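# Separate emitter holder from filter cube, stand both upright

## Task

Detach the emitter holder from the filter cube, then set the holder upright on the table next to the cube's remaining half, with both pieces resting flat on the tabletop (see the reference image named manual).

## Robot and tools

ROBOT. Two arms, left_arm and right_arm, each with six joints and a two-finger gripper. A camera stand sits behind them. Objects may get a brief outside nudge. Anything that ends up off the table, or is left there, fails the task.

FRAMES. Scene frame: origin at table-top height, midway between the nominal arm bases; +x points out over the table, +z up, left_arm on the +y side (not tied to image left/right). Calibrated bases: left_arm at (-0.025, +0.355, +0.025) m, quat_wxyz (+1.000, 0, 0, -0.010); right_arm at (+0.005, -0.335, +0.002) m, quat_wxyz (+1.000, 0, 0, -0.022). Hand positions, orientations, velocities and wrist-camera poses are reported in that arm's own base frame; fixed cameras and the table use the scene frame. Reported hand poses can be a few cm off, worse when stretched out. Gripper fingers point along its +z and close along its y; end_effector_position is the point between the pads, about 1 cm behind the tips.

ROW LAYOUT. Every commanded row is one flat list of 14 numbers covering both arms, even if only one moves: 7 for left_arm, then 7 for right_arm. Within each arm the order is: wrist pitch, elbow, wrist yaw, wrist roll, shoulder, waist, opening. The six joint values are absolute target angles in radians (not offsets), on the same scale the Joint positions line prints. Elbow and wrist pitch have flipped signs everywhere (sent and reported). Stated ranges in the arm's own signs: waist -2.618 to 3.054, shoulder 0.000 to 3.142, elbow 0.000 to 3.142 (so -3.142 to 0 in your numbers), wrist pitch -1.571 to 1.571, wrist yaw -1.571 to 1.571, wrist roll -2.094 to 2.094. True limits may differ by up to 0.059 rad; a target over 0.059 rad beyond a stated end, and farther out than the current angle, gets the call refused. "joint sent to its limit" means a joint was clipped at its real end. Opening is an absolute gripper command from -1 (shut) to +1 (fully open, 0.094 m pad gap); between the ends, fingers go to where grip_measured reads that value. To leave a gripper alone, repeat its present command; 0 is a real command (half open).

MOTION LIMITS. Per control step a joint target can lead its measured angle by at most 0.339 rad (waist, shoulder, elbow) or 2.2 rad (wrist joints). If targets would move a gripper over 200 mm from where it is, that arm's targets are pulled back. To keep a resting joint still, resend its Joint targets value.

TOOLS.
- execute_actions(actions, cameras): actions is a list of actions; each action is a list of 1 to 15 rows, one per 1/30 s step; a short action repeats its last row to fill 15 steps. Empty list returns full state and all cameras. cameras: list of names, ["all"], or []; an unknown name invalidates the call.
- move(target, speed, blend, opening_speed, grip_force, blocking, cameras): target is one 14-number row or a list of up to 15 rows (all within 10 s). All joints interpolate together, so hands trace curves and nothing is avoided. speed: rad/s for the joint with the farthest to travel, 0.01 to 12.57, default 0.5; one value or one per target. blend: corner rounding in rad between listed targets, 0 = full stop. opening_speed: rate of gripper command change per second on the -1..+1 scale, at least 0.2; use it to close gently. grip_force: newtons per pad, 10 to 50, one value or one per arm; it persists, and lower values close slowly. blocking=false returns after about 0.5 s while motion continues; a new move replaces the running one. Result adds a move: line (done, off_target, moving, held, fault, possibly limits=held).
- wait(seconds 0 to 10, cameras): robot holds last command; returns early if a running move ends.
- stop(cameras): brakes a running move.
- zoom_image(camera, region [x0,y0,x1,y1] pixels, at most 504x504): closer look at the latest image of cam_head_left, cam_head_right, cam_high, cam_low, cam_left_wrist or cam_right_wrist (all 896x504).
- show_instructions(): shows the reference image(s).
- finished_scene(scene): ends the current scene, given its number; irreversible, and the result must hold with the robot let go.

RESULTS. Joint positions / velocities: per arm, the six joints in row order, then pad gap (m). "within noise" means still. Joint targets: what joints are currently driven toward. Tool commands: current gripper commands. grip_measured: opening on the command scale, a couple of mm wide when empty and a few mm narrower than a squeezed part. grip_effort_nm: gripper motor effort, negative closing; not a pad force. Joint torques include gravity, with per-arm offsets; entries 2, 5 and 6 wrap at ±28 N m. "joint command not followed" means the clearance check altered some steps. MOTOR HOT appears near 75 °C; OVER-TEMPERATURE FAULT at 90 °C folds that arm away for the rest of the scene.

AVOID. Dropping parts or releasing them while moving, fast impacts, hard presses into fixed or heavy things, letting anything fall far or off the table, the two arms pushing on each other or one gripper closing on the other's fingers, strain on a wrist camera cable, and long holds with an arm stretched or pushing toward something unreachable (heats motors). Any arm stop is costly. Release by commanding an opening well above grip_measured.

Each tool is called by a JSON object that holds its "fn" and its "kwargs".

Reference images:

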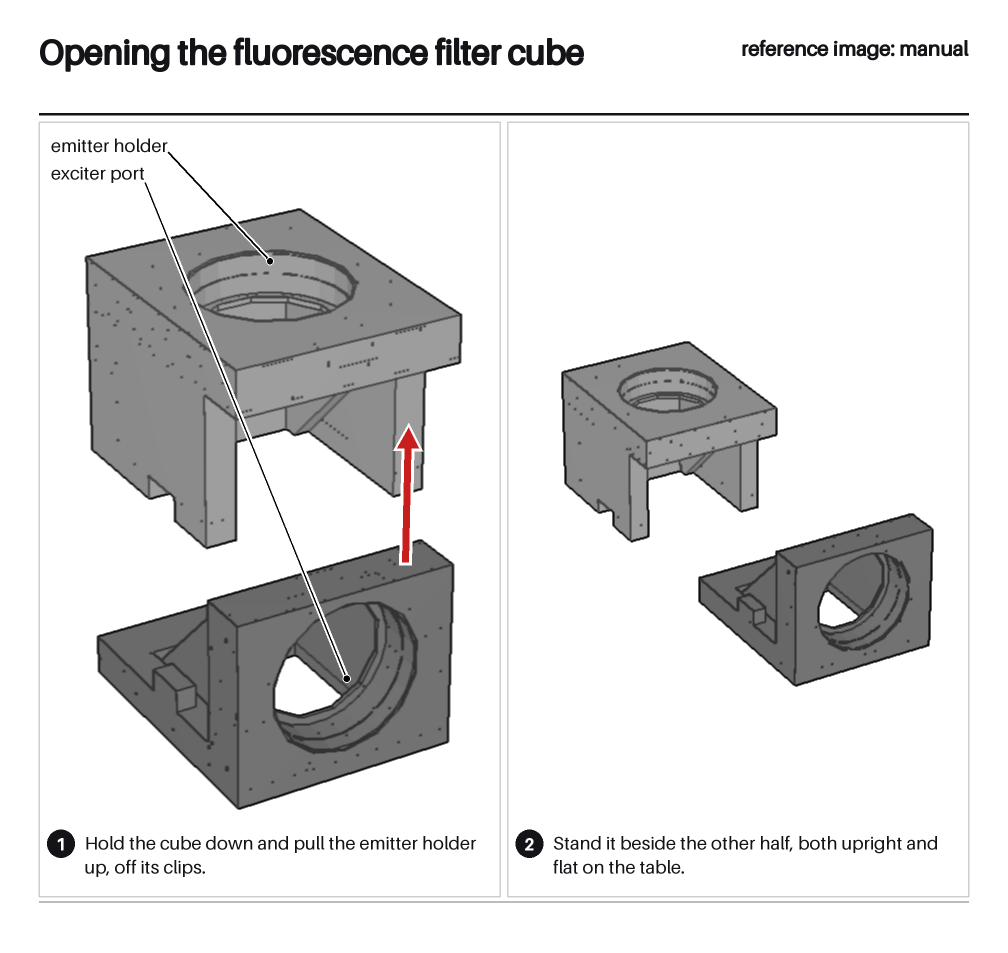

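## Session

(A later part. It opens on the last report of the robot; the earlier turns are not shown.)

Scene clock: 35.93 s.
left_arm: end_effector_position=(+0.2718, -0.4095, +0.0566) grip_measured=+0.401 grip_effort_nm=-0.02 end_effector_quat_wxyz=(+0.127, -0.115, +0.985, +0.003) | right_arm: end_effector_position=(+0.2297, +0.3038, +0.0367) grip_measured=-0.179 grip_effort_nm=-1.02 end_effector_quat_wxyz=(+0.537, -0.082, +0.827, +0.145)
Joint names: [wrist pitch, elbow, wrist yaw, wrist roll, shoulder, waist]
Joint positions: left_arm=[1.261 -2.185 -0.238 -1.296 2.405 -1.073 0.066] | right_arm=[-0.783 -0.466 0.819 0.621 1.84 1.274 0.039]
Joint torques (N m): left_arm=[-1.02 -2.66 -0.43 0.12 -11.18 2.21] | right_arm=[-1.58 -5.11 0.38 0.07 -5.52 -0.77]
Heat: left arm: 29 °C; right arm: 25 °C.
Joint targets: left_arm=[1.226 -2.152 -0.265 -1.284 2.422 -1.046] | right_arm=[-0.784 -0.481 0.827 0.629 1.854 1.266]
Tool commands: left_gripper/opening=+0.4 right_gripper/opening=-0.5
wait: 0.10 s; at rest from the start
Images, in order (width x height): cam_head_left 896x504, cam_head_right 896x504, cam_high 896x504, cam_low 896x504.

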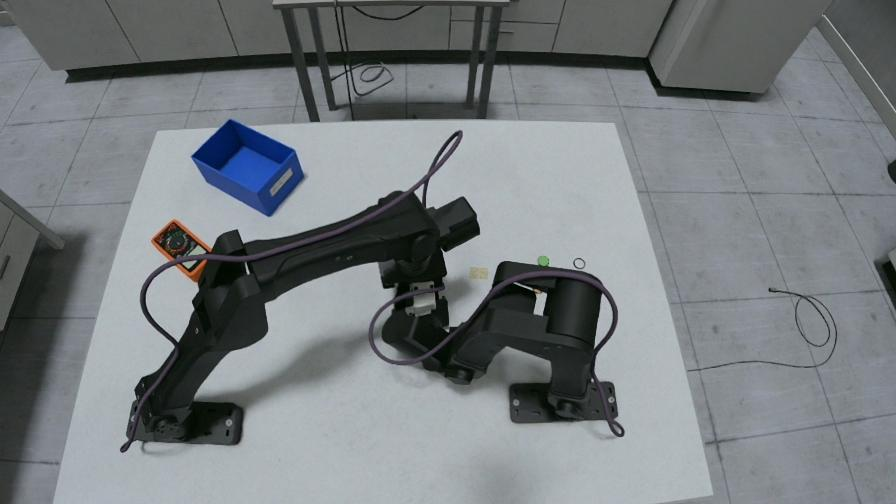

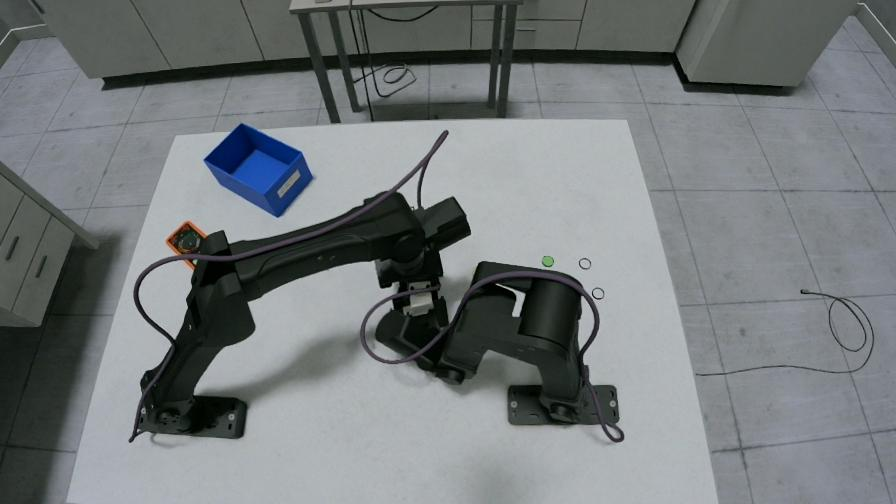

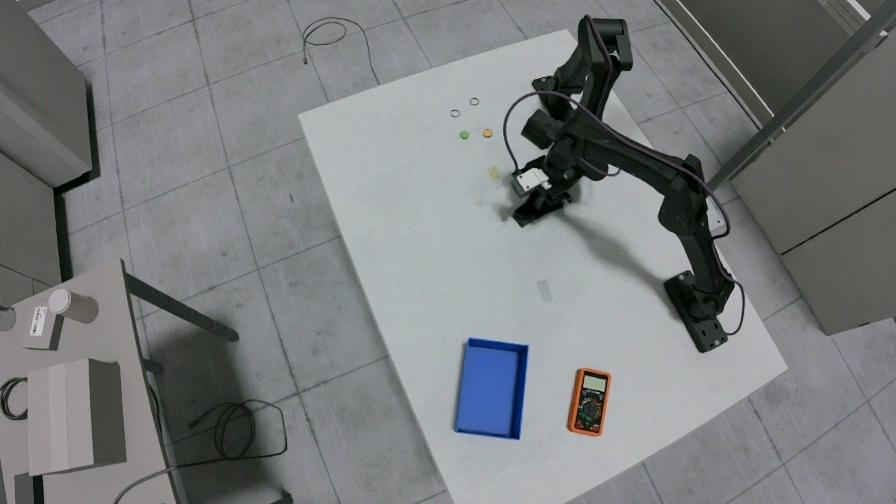

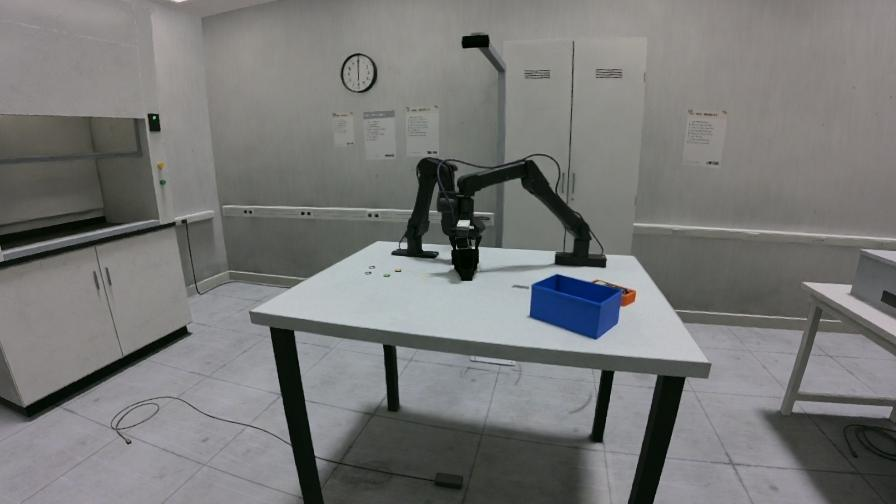

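{"fn": "move", "kwargs": {"target": [[1.398,-2.355,-0.265,-1.352,2.465,-1.078,0.4,-0.784,-0.481,0.827,0.629,1.854,1.266,-0.5],[1.435,-2.410,-0.035,-1.200,2.530,-0.970,0.4,-0.784,-0.481,0.827,0.629,1.854,1.266,-0.5]], "speed": 0.3, "blend": [0.03,0], "cameras": ["cam_left_wrist","cam_right_wrist","cam_head_right","cam_high"]}}

{"fn": "zoom_image", "kwargs": {"camera": "cam_left_wrist", "region": [200, 100, 650, 430]}}

{"fn": "zoom_image", "kwargs": {"camera": "cam_head_right", "region": [340, 180, 520, 320]}}

{"fn": "zoom_image", "kwargs": {"camera": "cam_high", "region": [480, 120, 620, 250]}}

Scene clock: 40.87 s.
left_arm: end_effector_position=(+0.2825, -0.4011, +0.0579) grip_measured=+0.401 grip_effort_nm=-0.03 end_effector_quat_wxyz=(+0.023, -0.117, +0.993, -0.008) | right_arm: end_effector_position=(+0.2299, +0.3038, +0.0368) grip_measured=-0.179 grip_effort_nm=-1.02 end_effector_quat_wxyz=(+0.537, -0.082, +0.827, +0.146)
Joint names: [wrist pitch, elbow, wrist yaw, wrist roll, shoulder, waist]
Joint positions: left_arm=[1.42 -2.384 -0.034 -1.206 2.499 -0.972 0.066] | right_arm=[-0.783 -0.466 0.818 0.621 1.84 1.273 0.039]
Joint torques (N m): left_arm=[-0.38 -6.94 -0.06 0.05 -10.63 0.21] | right_arm=[-1.57 -5.14 0.36 0.07 -5.52 -0.7]
Heat: left arm: 29 °C; right arm: 25 °C.
Joint targets: left_arm=[1.435 -2.410 -0.035 -1.200 2.530 -0.970] | right_arm=[-0.784 -0.481 0.827 0.629 1.854 1.266]
move: done
Images, in order (width x height): cam_head_right 896x504, cam_high 896x504, cam_left_wrist 896x504, cam_right_wrist 896x504.

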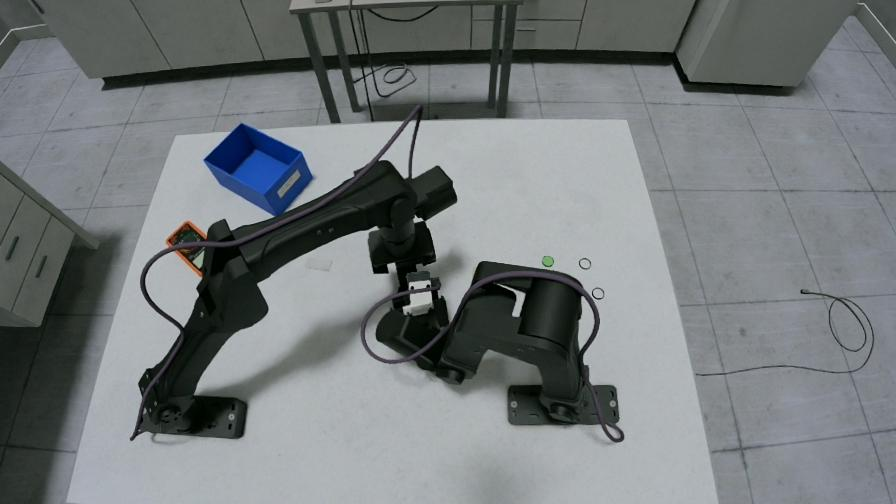

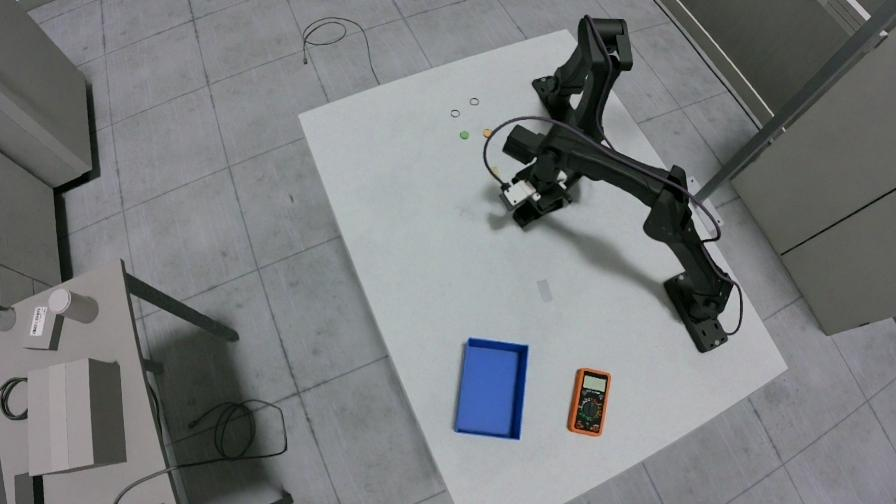

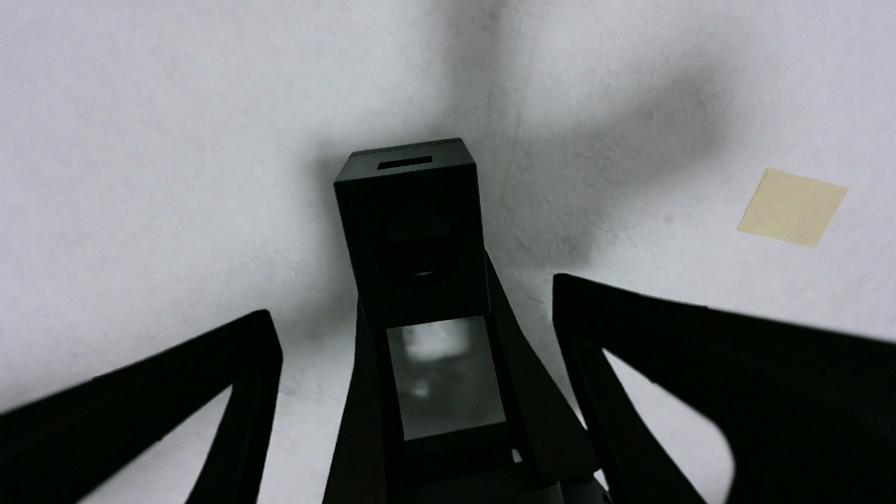

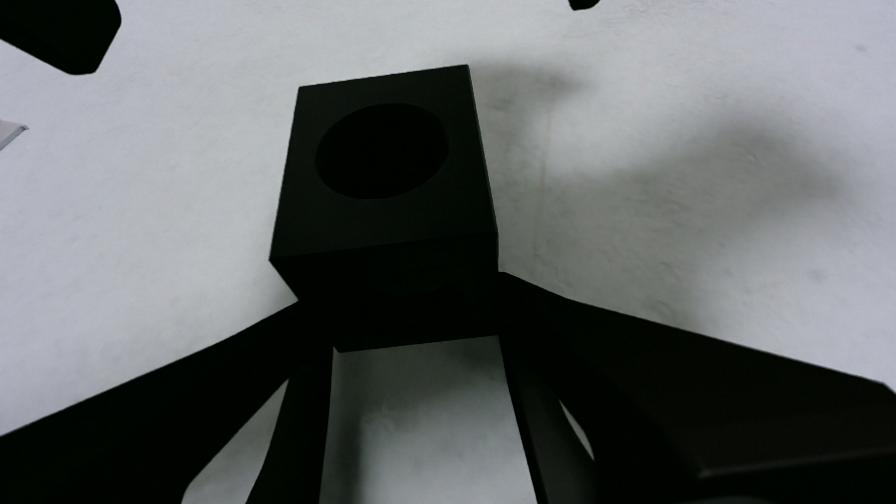

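Scaled by 1.120 from the camera's 896x504 image, which has a finer 1280x720 frame.

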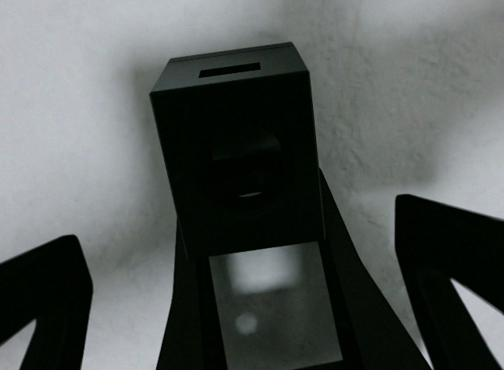

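Scaled by 2.800 from the camera's 896x504 image, which has a finer 1280x720 frame.

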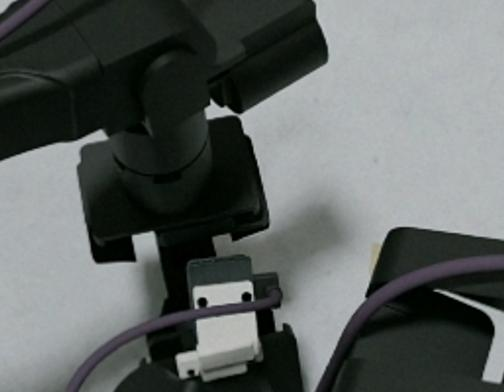

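Scaled by 3.600 from the camera's 896x504 image, which has a finer 1280x720 frame.

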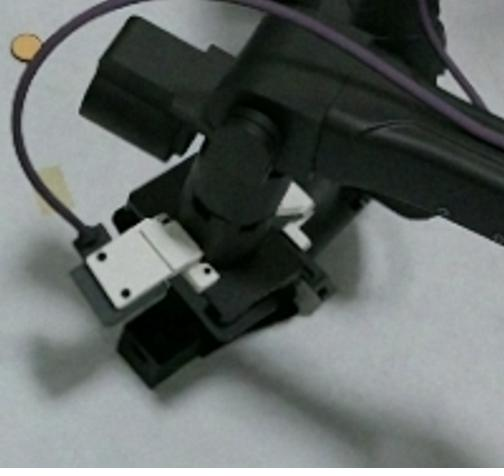

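{"fn": "move", "kwargs": {"target": [[1.435,-2.410,-0.035,-1.200,2.530,-0.970,0.4,-0.728,-0.410,0.884,0.690,1.779,1.346,-0.5],[1.530,-2.455,0.148,-1.266,2.550,-1.016,0.4,-0.638,-0.373,0.955,0.782,1.722,1.437,-0.5]], "speed": 0.15, "blend": [0.03,0], "cameras": ["cam_left_wrist","cam_right_wrist","cam_head_right"]}}

{"fn": "zoom_image", "kwargs": {"camera": "cam_left_wrist", "region": [200, 100, 650, 430]}}

{"fn": "zoom_image", "kwargs": {"camera": "cam_head_right", "region": [340, 180, 520, 320]}}

Scene clock: 50.03 s.
left_arm: end_effector_position=(+0.2316, -0.4164, +0.0627) grip_measured=+0.401 grip_effort_nm=-0.02 end_effector_quat_wxyz=(-0.073, -0.125, +0.989, -0.017) | right_arm: end_effector_position=(+0.1847, +0.2876, +0.0330) grip_measured=-0.179 grip_effort_nm=-1.02 end_effector_quat_wxyz=(+0.528, -0.089, +0.831, +0.149)
Joint names: [wrist pitch, elbow, wrist yaw, wrist roll, shoulder, waist]
Joint positions: left_arm=[1.514 -2.43 0.147 -1.258 2.518 -1.01 0.066] | right_arm=[-0.651 -0.382 0.918 0.772 1.748 1.429 0.039]
Joint torques (N m): left_arm=[-0.28 -6.76 0.09 -0.16 -10.55 -0.39] | right_arm=[-1.3 -2.76 0.77 0.06 -7.83 0.62]
Heat: left arm: 29 °C; right arm: 26 °C.
Joint targets: left_arm=[1.530 -2.455 0.148 -1.266 2.550 -1.016] | right_arm=[-0.638 -0.373 0.955 0.782 1.722 1.437]
move: off_target (right_arm); right_arm: the wrist yaw is farthest, 0.037 rad from its target
Images, in order (width x height): cam_head_right 896x504, cam_left_wrist 896x504, cam_right_wrist 896x504.

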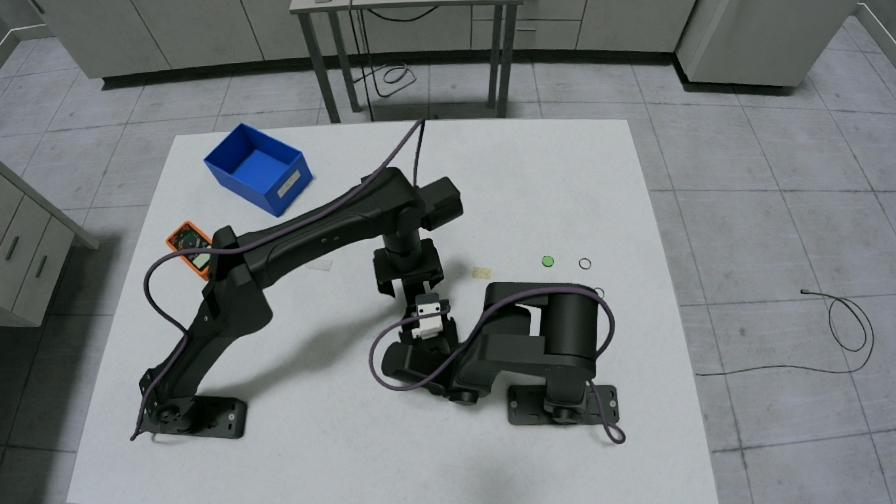

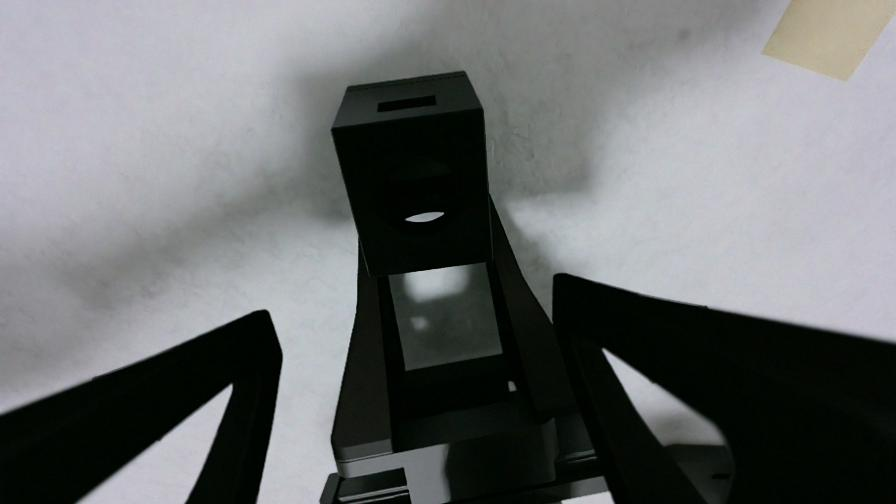

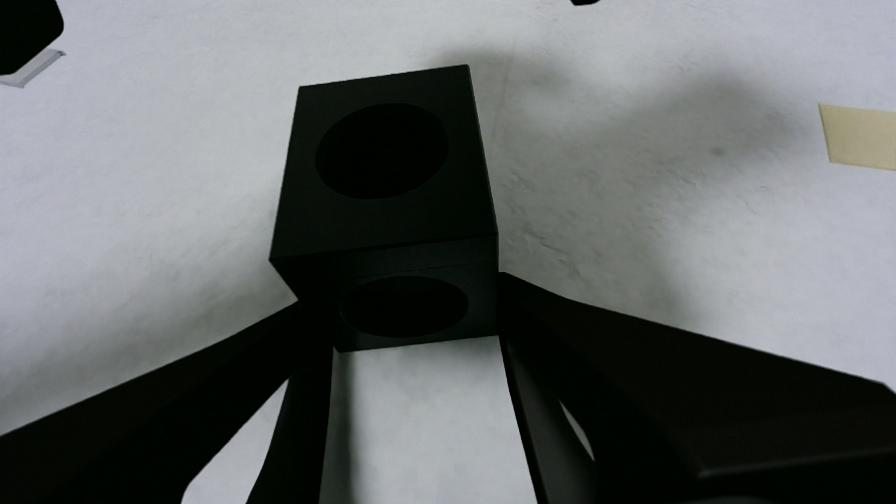

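Scaled by 1.120 from the camera's 896x504 image, which has a finer 1280x720 frame.

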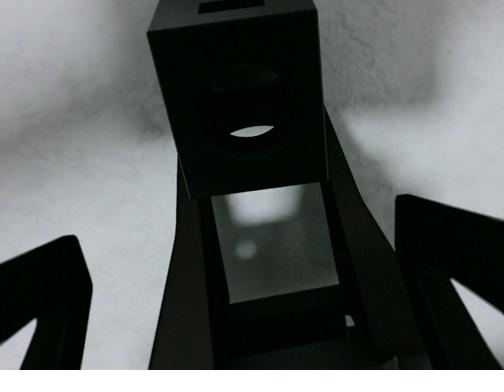

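Scaled by 2.800 from the camera's 896x504 image, which has a finer 1280x720 frame.

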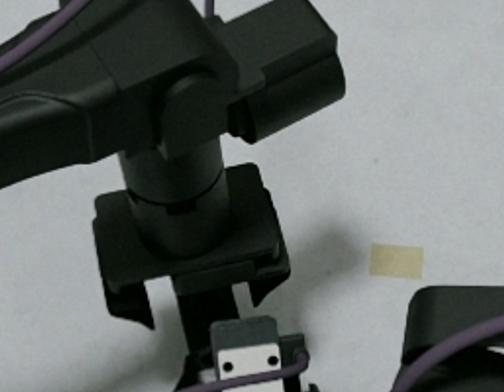

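{"fn": "move", "kwargs": {"target": [1.430,-2.373,0.145,-1.260,2.595,-1.012,0.4,-0.638,-0.378,0.935,0.777,1.712,1.435,-0.5], "speed": 0.2, "cameras": ["cam_left_wrist","cam_right_wrist","cam_head_right"]}}

{"fn": "zoom_image", "kwargs": {"camera": "cam_left_wrist", "region": [200, 50, 650, 380]}}

{"fn": "zoom_image", "kwargs": {"camera": "cam_head_right", "region": [340, 180, 520, 320]}}

Scene clock: 53.27 s.
left_arm: end_effector_position=(+0.2329, -0.4186, +0.0263) grip_measured=+0.401 grip_effort_nm=-0.02 end_effector_quat_wxyz=(-0.079, -0.126, +0.989, -0.003) | right_arm: end_effector_position=(+0.1842, +0.2877, +0.0334) grip_measured=-0.179 grip_effort_nm=-1.02 end_effector_quat_wxyz=(+0.526, -0.091, +0.832, +0.150)
Joint names: [wrist pitch, elbow, wrist yaw, wrist roll, shoulder, waist]
Joint positions: left_arm=[1.444 -2.381 0.147 -1.258 2.57 -1.01 0.066] | right_arm=[-0.641 -0.382 0.913 0.773 1.74 1.429 0.039]
Joint torques (N m): left_arm=[-0.48 -4.22 0.04 -0.04 -11.3 -0.12] | right_arm=[-1.38 -3.3 0.59 0.04 -7.98 0.46]
Heat: left arm: 29 °C; right arm: 26 °C.
Joint targets: left_arm=[1.430 -2.373 0.145 -1.260 2.595 -1.012] | right_arm=[-0.638 -0.378 0.935 0.777 1.712 1.435]
move: done
Images, in order (width x height): cam_head_right 896x504, cam_left_wrist 896x504, cam_right_wrist 896x504.

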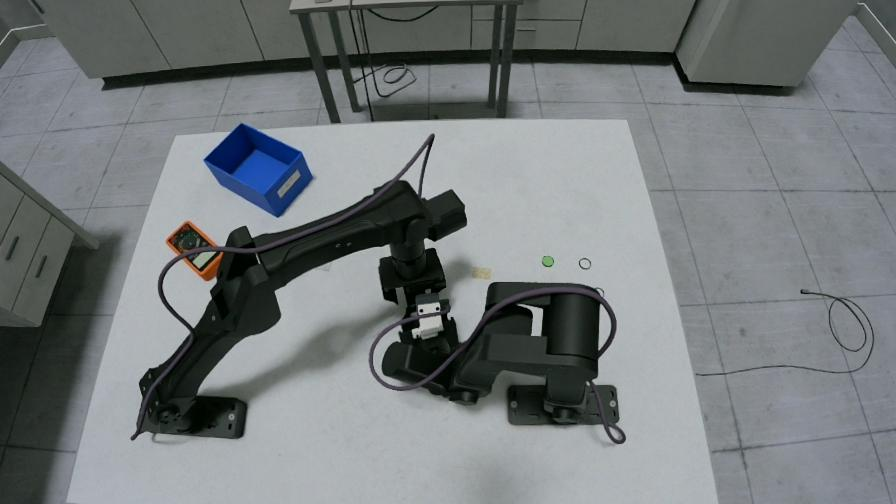

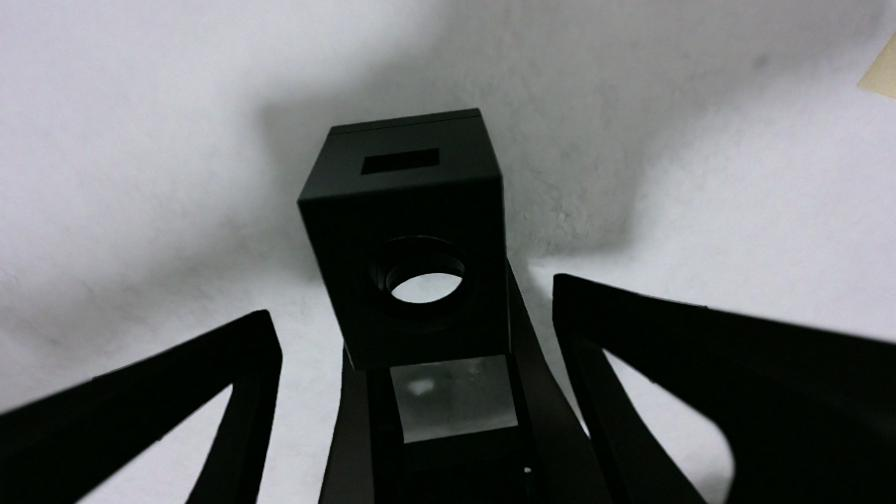

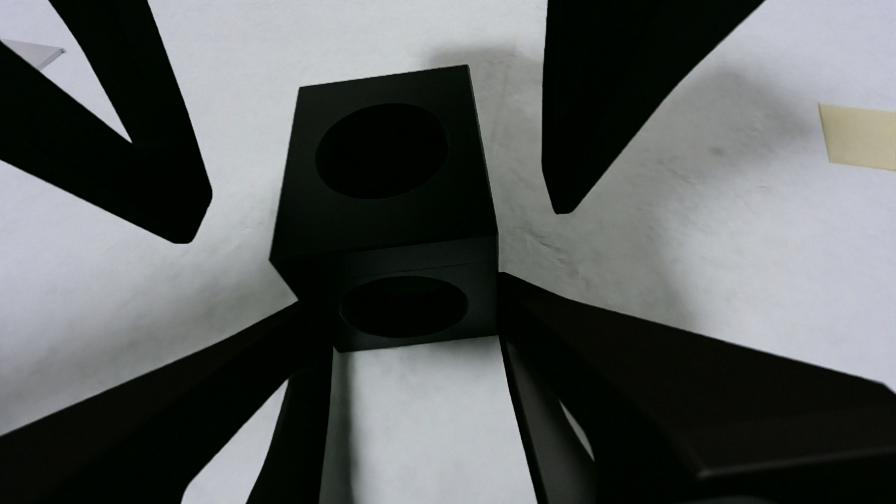

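Scaled by 1.120 from the camera's 896x504 image, which has a finer 1280x720 frame.

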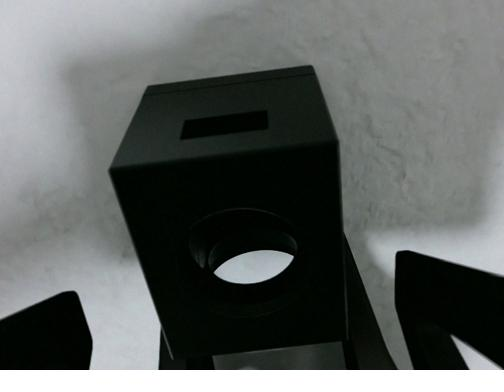

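Scaled by 2.800 from the camera's 896x504 image, which has a finer 1280x720 frame.

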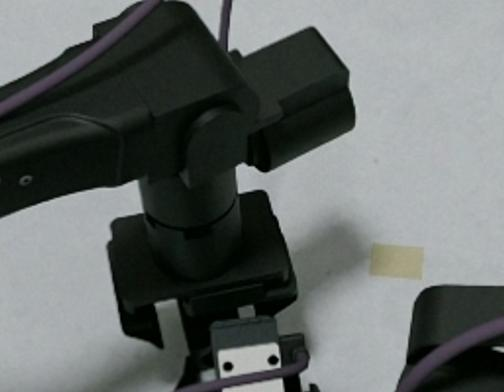

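{"fn": "move", "kwargs": {"target": [1.331,-2.297,0.145,-1.250,2.602,-0.990,0.4,-0.638,-0.378,0.935,0.777,1.712,1.435,-0.5], "speed": 0.12, "cameras": ["cam_left_wrist","cam_right_wrist","cam_head_right"]}}

{"fn": "zoom_image", "kwargs": {"camera": "cam_head_right", "region": [340, 180, 520, 320]}}

Scene clock: 56.40 s.
left_arm: end_effector_position=(+0.2424, -0.4208, +0.0075) grip_measured=+0.401 grip_effort_nm=-0.02 end_effector_quat_wxyz=(-0.074, -0.131, +0.989, -0.015) | right_arm: end_effector_position=(+0.1842, +0.2877, +0.0334) grip_measured=-0.179 grip_effort_nm=-1.02 end_effector_quat_wxyz=(+0.526, -0.091, +0.832, +0.150)
Joint names: [wrist pitch, elbow, wrist yaw, wrist roll, shoulder, waist]
Joint positions: left_arm=[1.345 -2.308 0.147 -1.256 2.57 -0.996 0.066] | right_arm=[-0.641 -0.382 0.913 0.773 1.74 1.429 0.039]
Joint torques (N m): left_arm=[-0.56 -4.07 0.02 0.05 -10.86 0.49] | right_arm=[-1.38 -3.29 0.59 0.02 -7.92 0.49]
Heat: left arm: 29 °C; right arm: 25 °C.
Joint targets: left_arm=[1.331 -2.297 0.145 -1.250 2.602 -0.990] | right_arm=[-0.638 -0.378 0.935 0.777 1.712 1.435]
move: done
Images, in order (width x height): cam_head_right 896x504, cam_left_wrist 896x504, cam_right_wrist 896x504.

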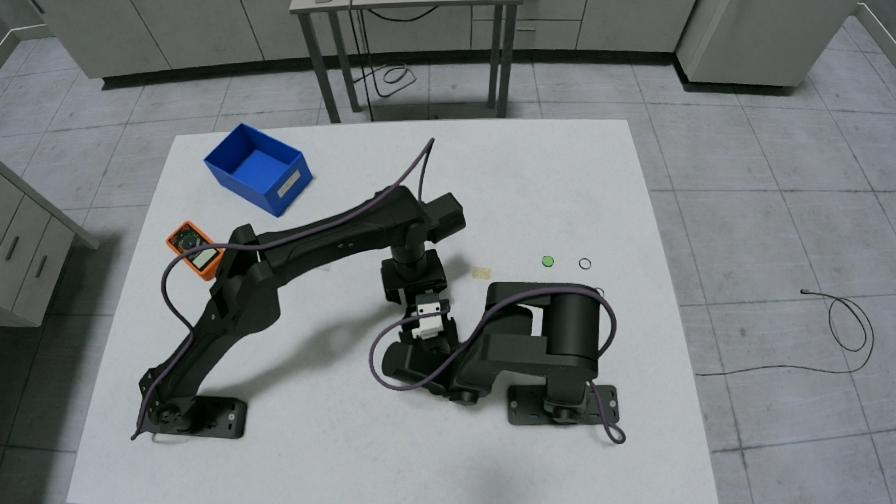

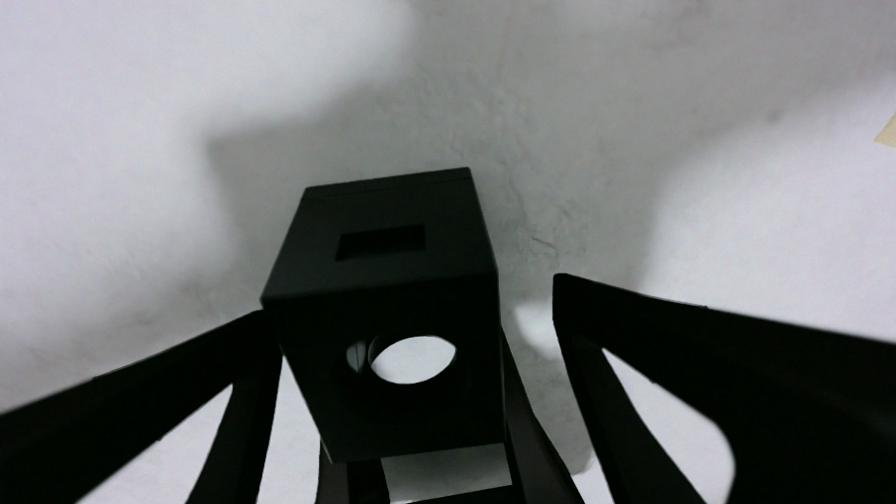

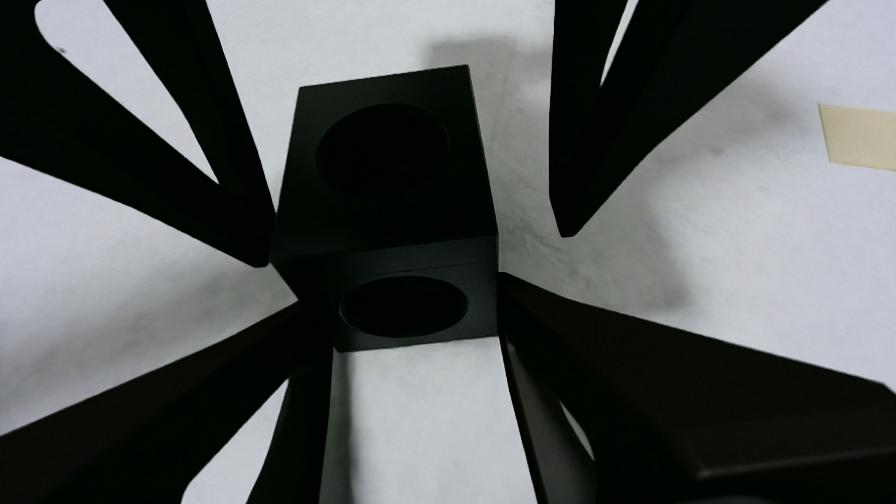

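Scaled by 2.800 from the camera's 896x504 image, which has a finer 1280x720 frame.

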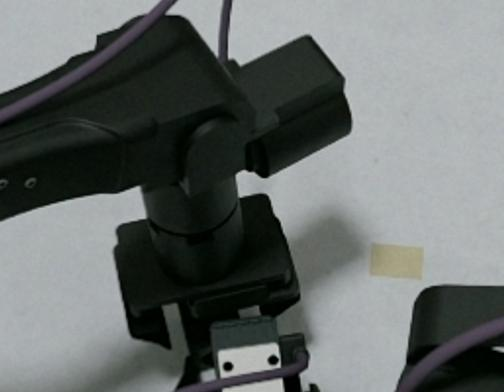

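{"fn": "move", "kwargs": {"target": [1.331,-2.297,0.145,-1.250,2.602,-0.984,-0.5,-0.638,-0.378,0.935,0.777,1.712,1.435,-0.5], "speed": 0.12, "opening_speed": 0.6, "cameras": ["cam_left_wrist","cam_right_wrist"]}}

Scene clock: 58.87 s.
left_arm: end_effector_position=(+0.2442, -0.4193, +0.0076) grip_measured=-0.184 grip_effort_nm=-0.98 end_effector_quat_wxyz=(-0.074, -0.133, +0.988, -0.015) | right_arm: end_effector_position=(+0.1844, +0.2870, +0.0332) grip_measured=-0.179 grip_effort_nm=-1.02 end_effector_quat_wxyz=(+0.526, -0.090, +0.832, +0.148)
Joint names: [wrist pitch, elbow, wrist yaw, wrist roll, shoulder, waist]
Joint positions: left_arm=[1.346 -2.308 0.147 -1.256 2.57 -0.991 0.038] | right_arm=[-0.637 -0.382 0.915 0.774 1.74 1.429 0.039]
Joint torques (N m): left_arm=[-0.57 -4.11 0.03 0.05 -10.89 0.58] | right_arm=[-1.42 -3.23 0.56 -0.01 -7.98 0.43]
Heat: left arm: 29 °C; right arm: 25 °C.
Joint targets: left_arm=[1.331 -2.297 0.145 -1.250 2.602 -0.984] | right_arm=[-0.638 -0.378 0.935 0.777 1.712 1.435]
move: done
Images, in order (width x height): cam_left_wrist 896x504, cam_right_wrist 896x504.

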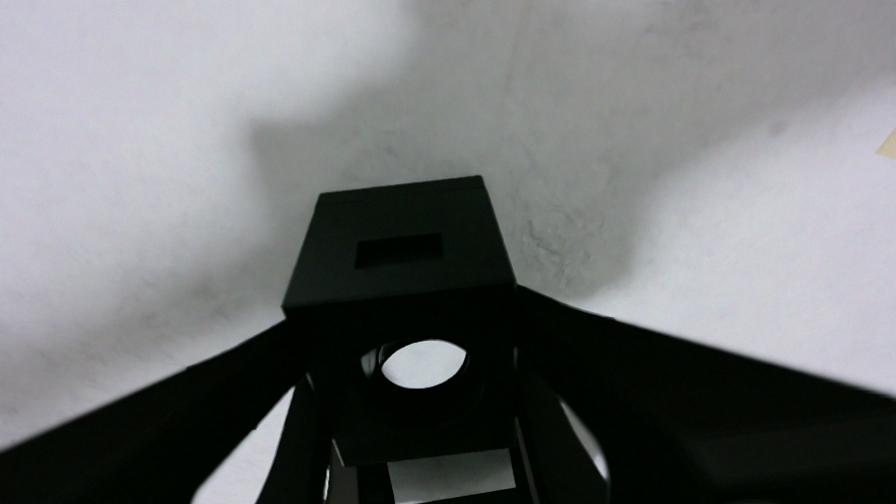

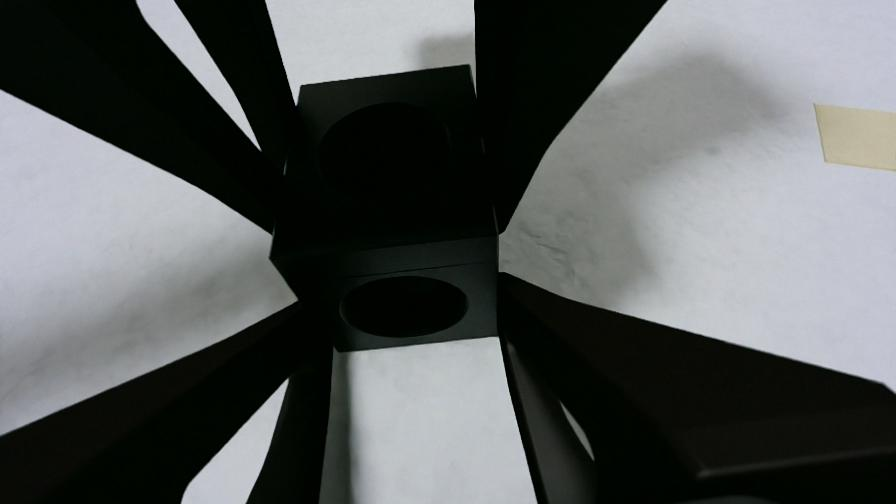

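{"fn": "move", "kwargs": {"target": [[1.44,-2.42,0.145,-1.256,2.58,-0.991,-0.5,-0.60,-0.378,0.92,0.775,1.765,1.430,-0.5],[1.51,-2.50,0.145,-1.256,2.57,-0.991,-0.5,-0.57,-0.378,0.92,0.775,1.785,1.430,-0.5]], "speed": 0.12, "blend": [0.03,0], "cameras": ["cam_left_wrist","cam_right_wrist"]}}

Scene clock: 62.80 s.
left_arm: end_effector_position=(+0.2456, -0.4200, +0.0390) grip_measured=-0.184 grip_effort_nm=-0.98 end_effector_quat_wxyz=(-0.072, -0.129, +0.989, -0.014) | right_arm: end_effector_position=(+0.1873, +0.2843, +0.0311) grip_measured=-0.180 grip_effort_nm=-1.02 end_effector_quat_wxyz=(+0.535, -0.087, +0.829, +0.134)
Joint names: [wrist pitch, elbow, wrist yaw, wrist roll, shoulder, waist]
Joint positions: left_arm=[1.493 -2.478 0.142 -1.248 2.593 -0.991 0.038] | right_arm=[-0.645 -0.389 0.947 0.773 1.767 1.43 0.039]
Joint torques (N m): left_arm=[-0.26 -6.63 0.06 -0.09 -14.84 0.02] | right_arm=[-0.71 -2.47 0.05 0.01 -4.29 -0.03]
Heat: left arm: 29 °C; right arm: 25 °C.
Joint targets: left_arm=[1.510 -2.500 0.145 -1.256 2.570 -0.991] | right_arm=[-0.570 -0.378 0.920 0.775 1.785 1.430]
move: off_target (right_arm); right_arm: the wrist pitch is farthest, 0.075 rad from its target
Images, in order (width x height): cam_left_wrist 896x504, cam_right_wrist 896x504.

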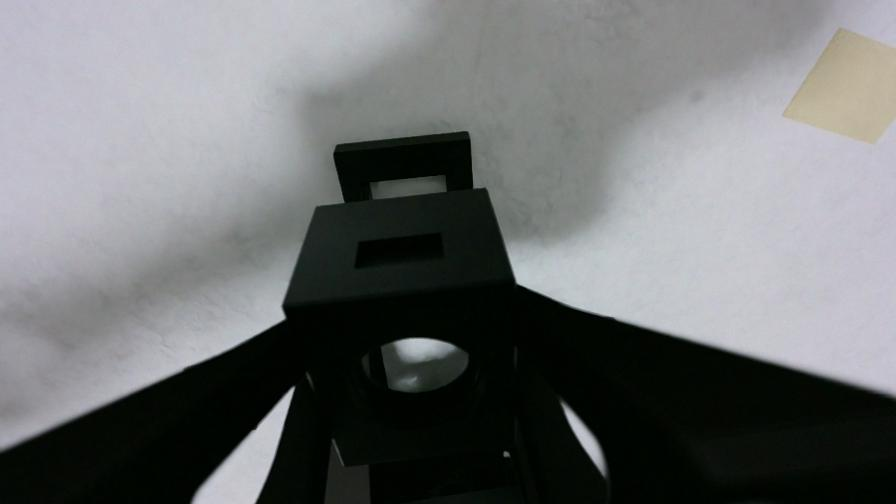

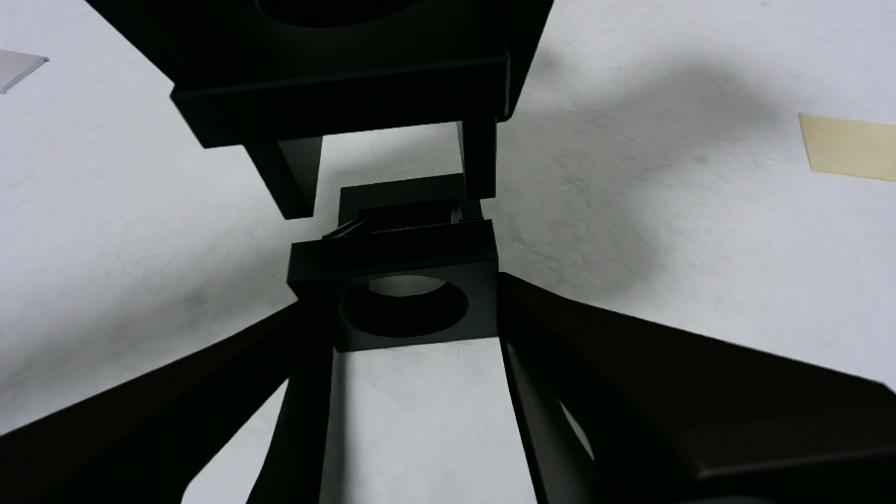

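{"fn": "move", "kwargs": {"target": [[1.565,-2.50,0.145,-1.256,2.475,-0.991,-0.5,-0.640,-0.388,0.943,0.774,1.768,1.430,-0.5],[1.565,-2.50,0.145,-1.256,2.475,-0.69,-0.5,-0.640,-0.388,0.943,0.774,1.768,1.430,-0.5],[1.42,-2.40,0.145,-1.256,2.56,-0.69,-0.5,-0.640,-0.388,0.943,0.774,1.768,1.430,-0.5]], "speed": [0.15,0.3,0.15], "blend": [0.03,0.03,0], "cameras": ["cam_left_wrist","cam_right_wrist","cam_low","cam_head_left"]}}

{"fn": "zoom_image", "kwargs": {"camera": "cam_low", "region": [400, 220, 520, 310]}}

Scene clock: 67.00 s.
left_arm: end_effector_position=(+0.3635, -0.3291, +0.0483) grip_measured=-0.185 grip_effort_nm=-0.98 end_effector_quat_wxyz=(-0.058, -0.278, +0.958, -0.045) | right_arm: end_effector_position=(+0.1876, +0.2847, +0.0320) grip_measured=-0.180 grip_effort_nm=-1.02 end_effector_quat_wxyz=(+0.536, -0.085, +0.829, +0.136)
Joint names: [wrist pitch, elbow, wrist yaw, wrist roll, shoulder, waist]
Joint positions: left_arm=[1.433 -2.407 0.147 -1.249 2.536 -0.684 0.038] | right_arm=[-0.65 -0.389 0.949 0.773 1.767 1.43 0.039]
Joint torques (N m): left_arm=[-0.66 -4.3 0.02 -0.11 -11.32 -0.46] | right_arm=[-1.29 -3.4 0.28 -0.01 -5.59 -0.06]
Heat: left arm: 30 °C; right arm: 25 °C.
Joint targets: left_arm=[1.420 -2.400 0.145 -1.256 2.560 -0.690] | right_arm=[-0.640 -0.388 0.943 0.774 1.768 1.430]
move: done
Images, in order (width x height): cam_head_left 896x504, cam_low 896x504, cam_left_wrist 896x504, cam_right_wrist 896x504.

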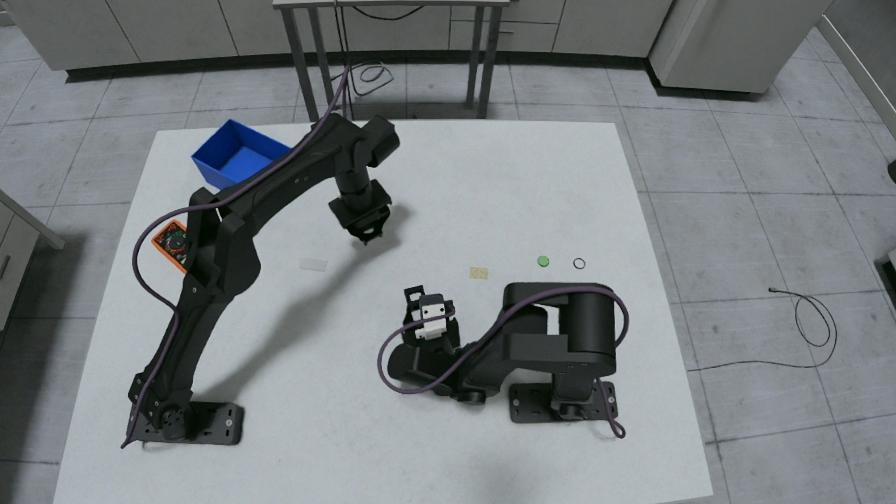

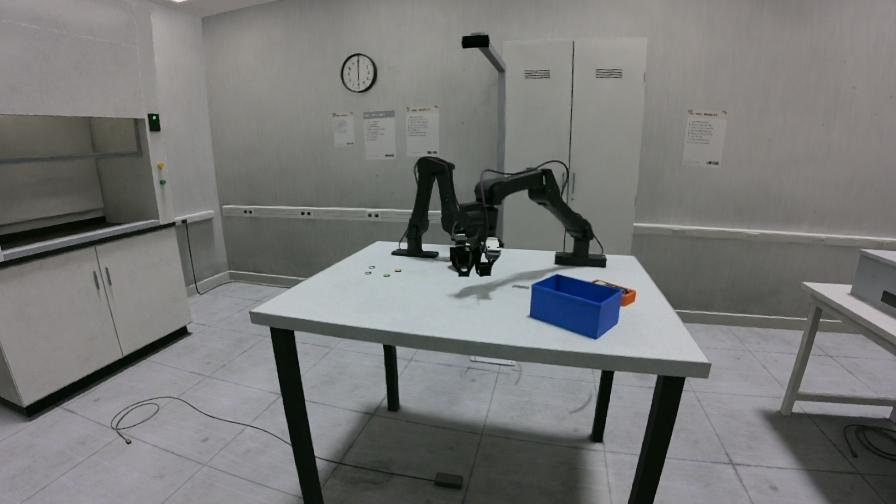

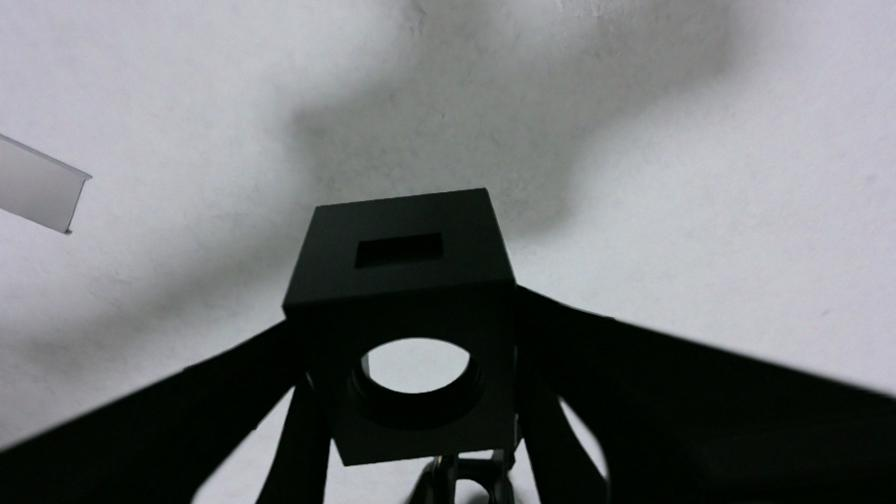

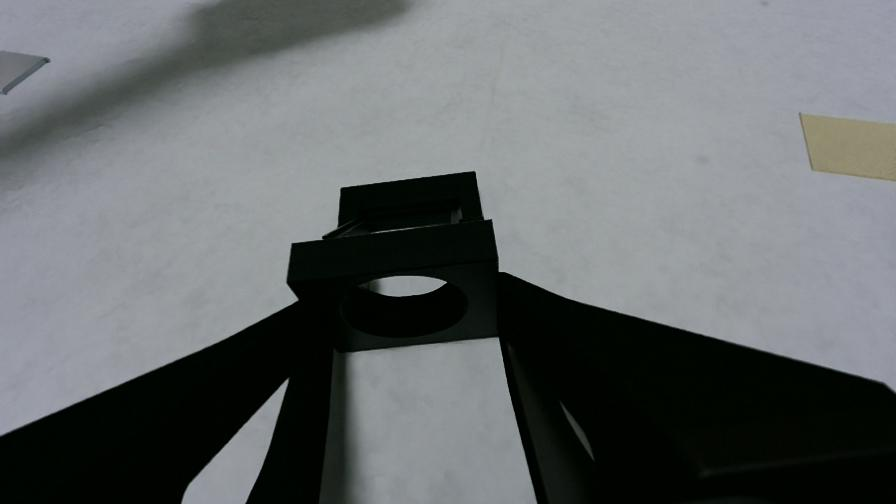

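Scaled by 4.200 from the camera's 896x504 image, which has a finer 1280x720 frame.

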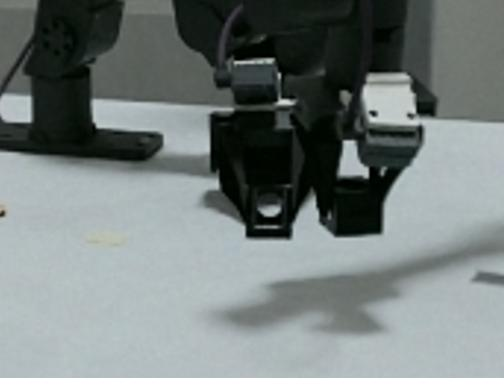

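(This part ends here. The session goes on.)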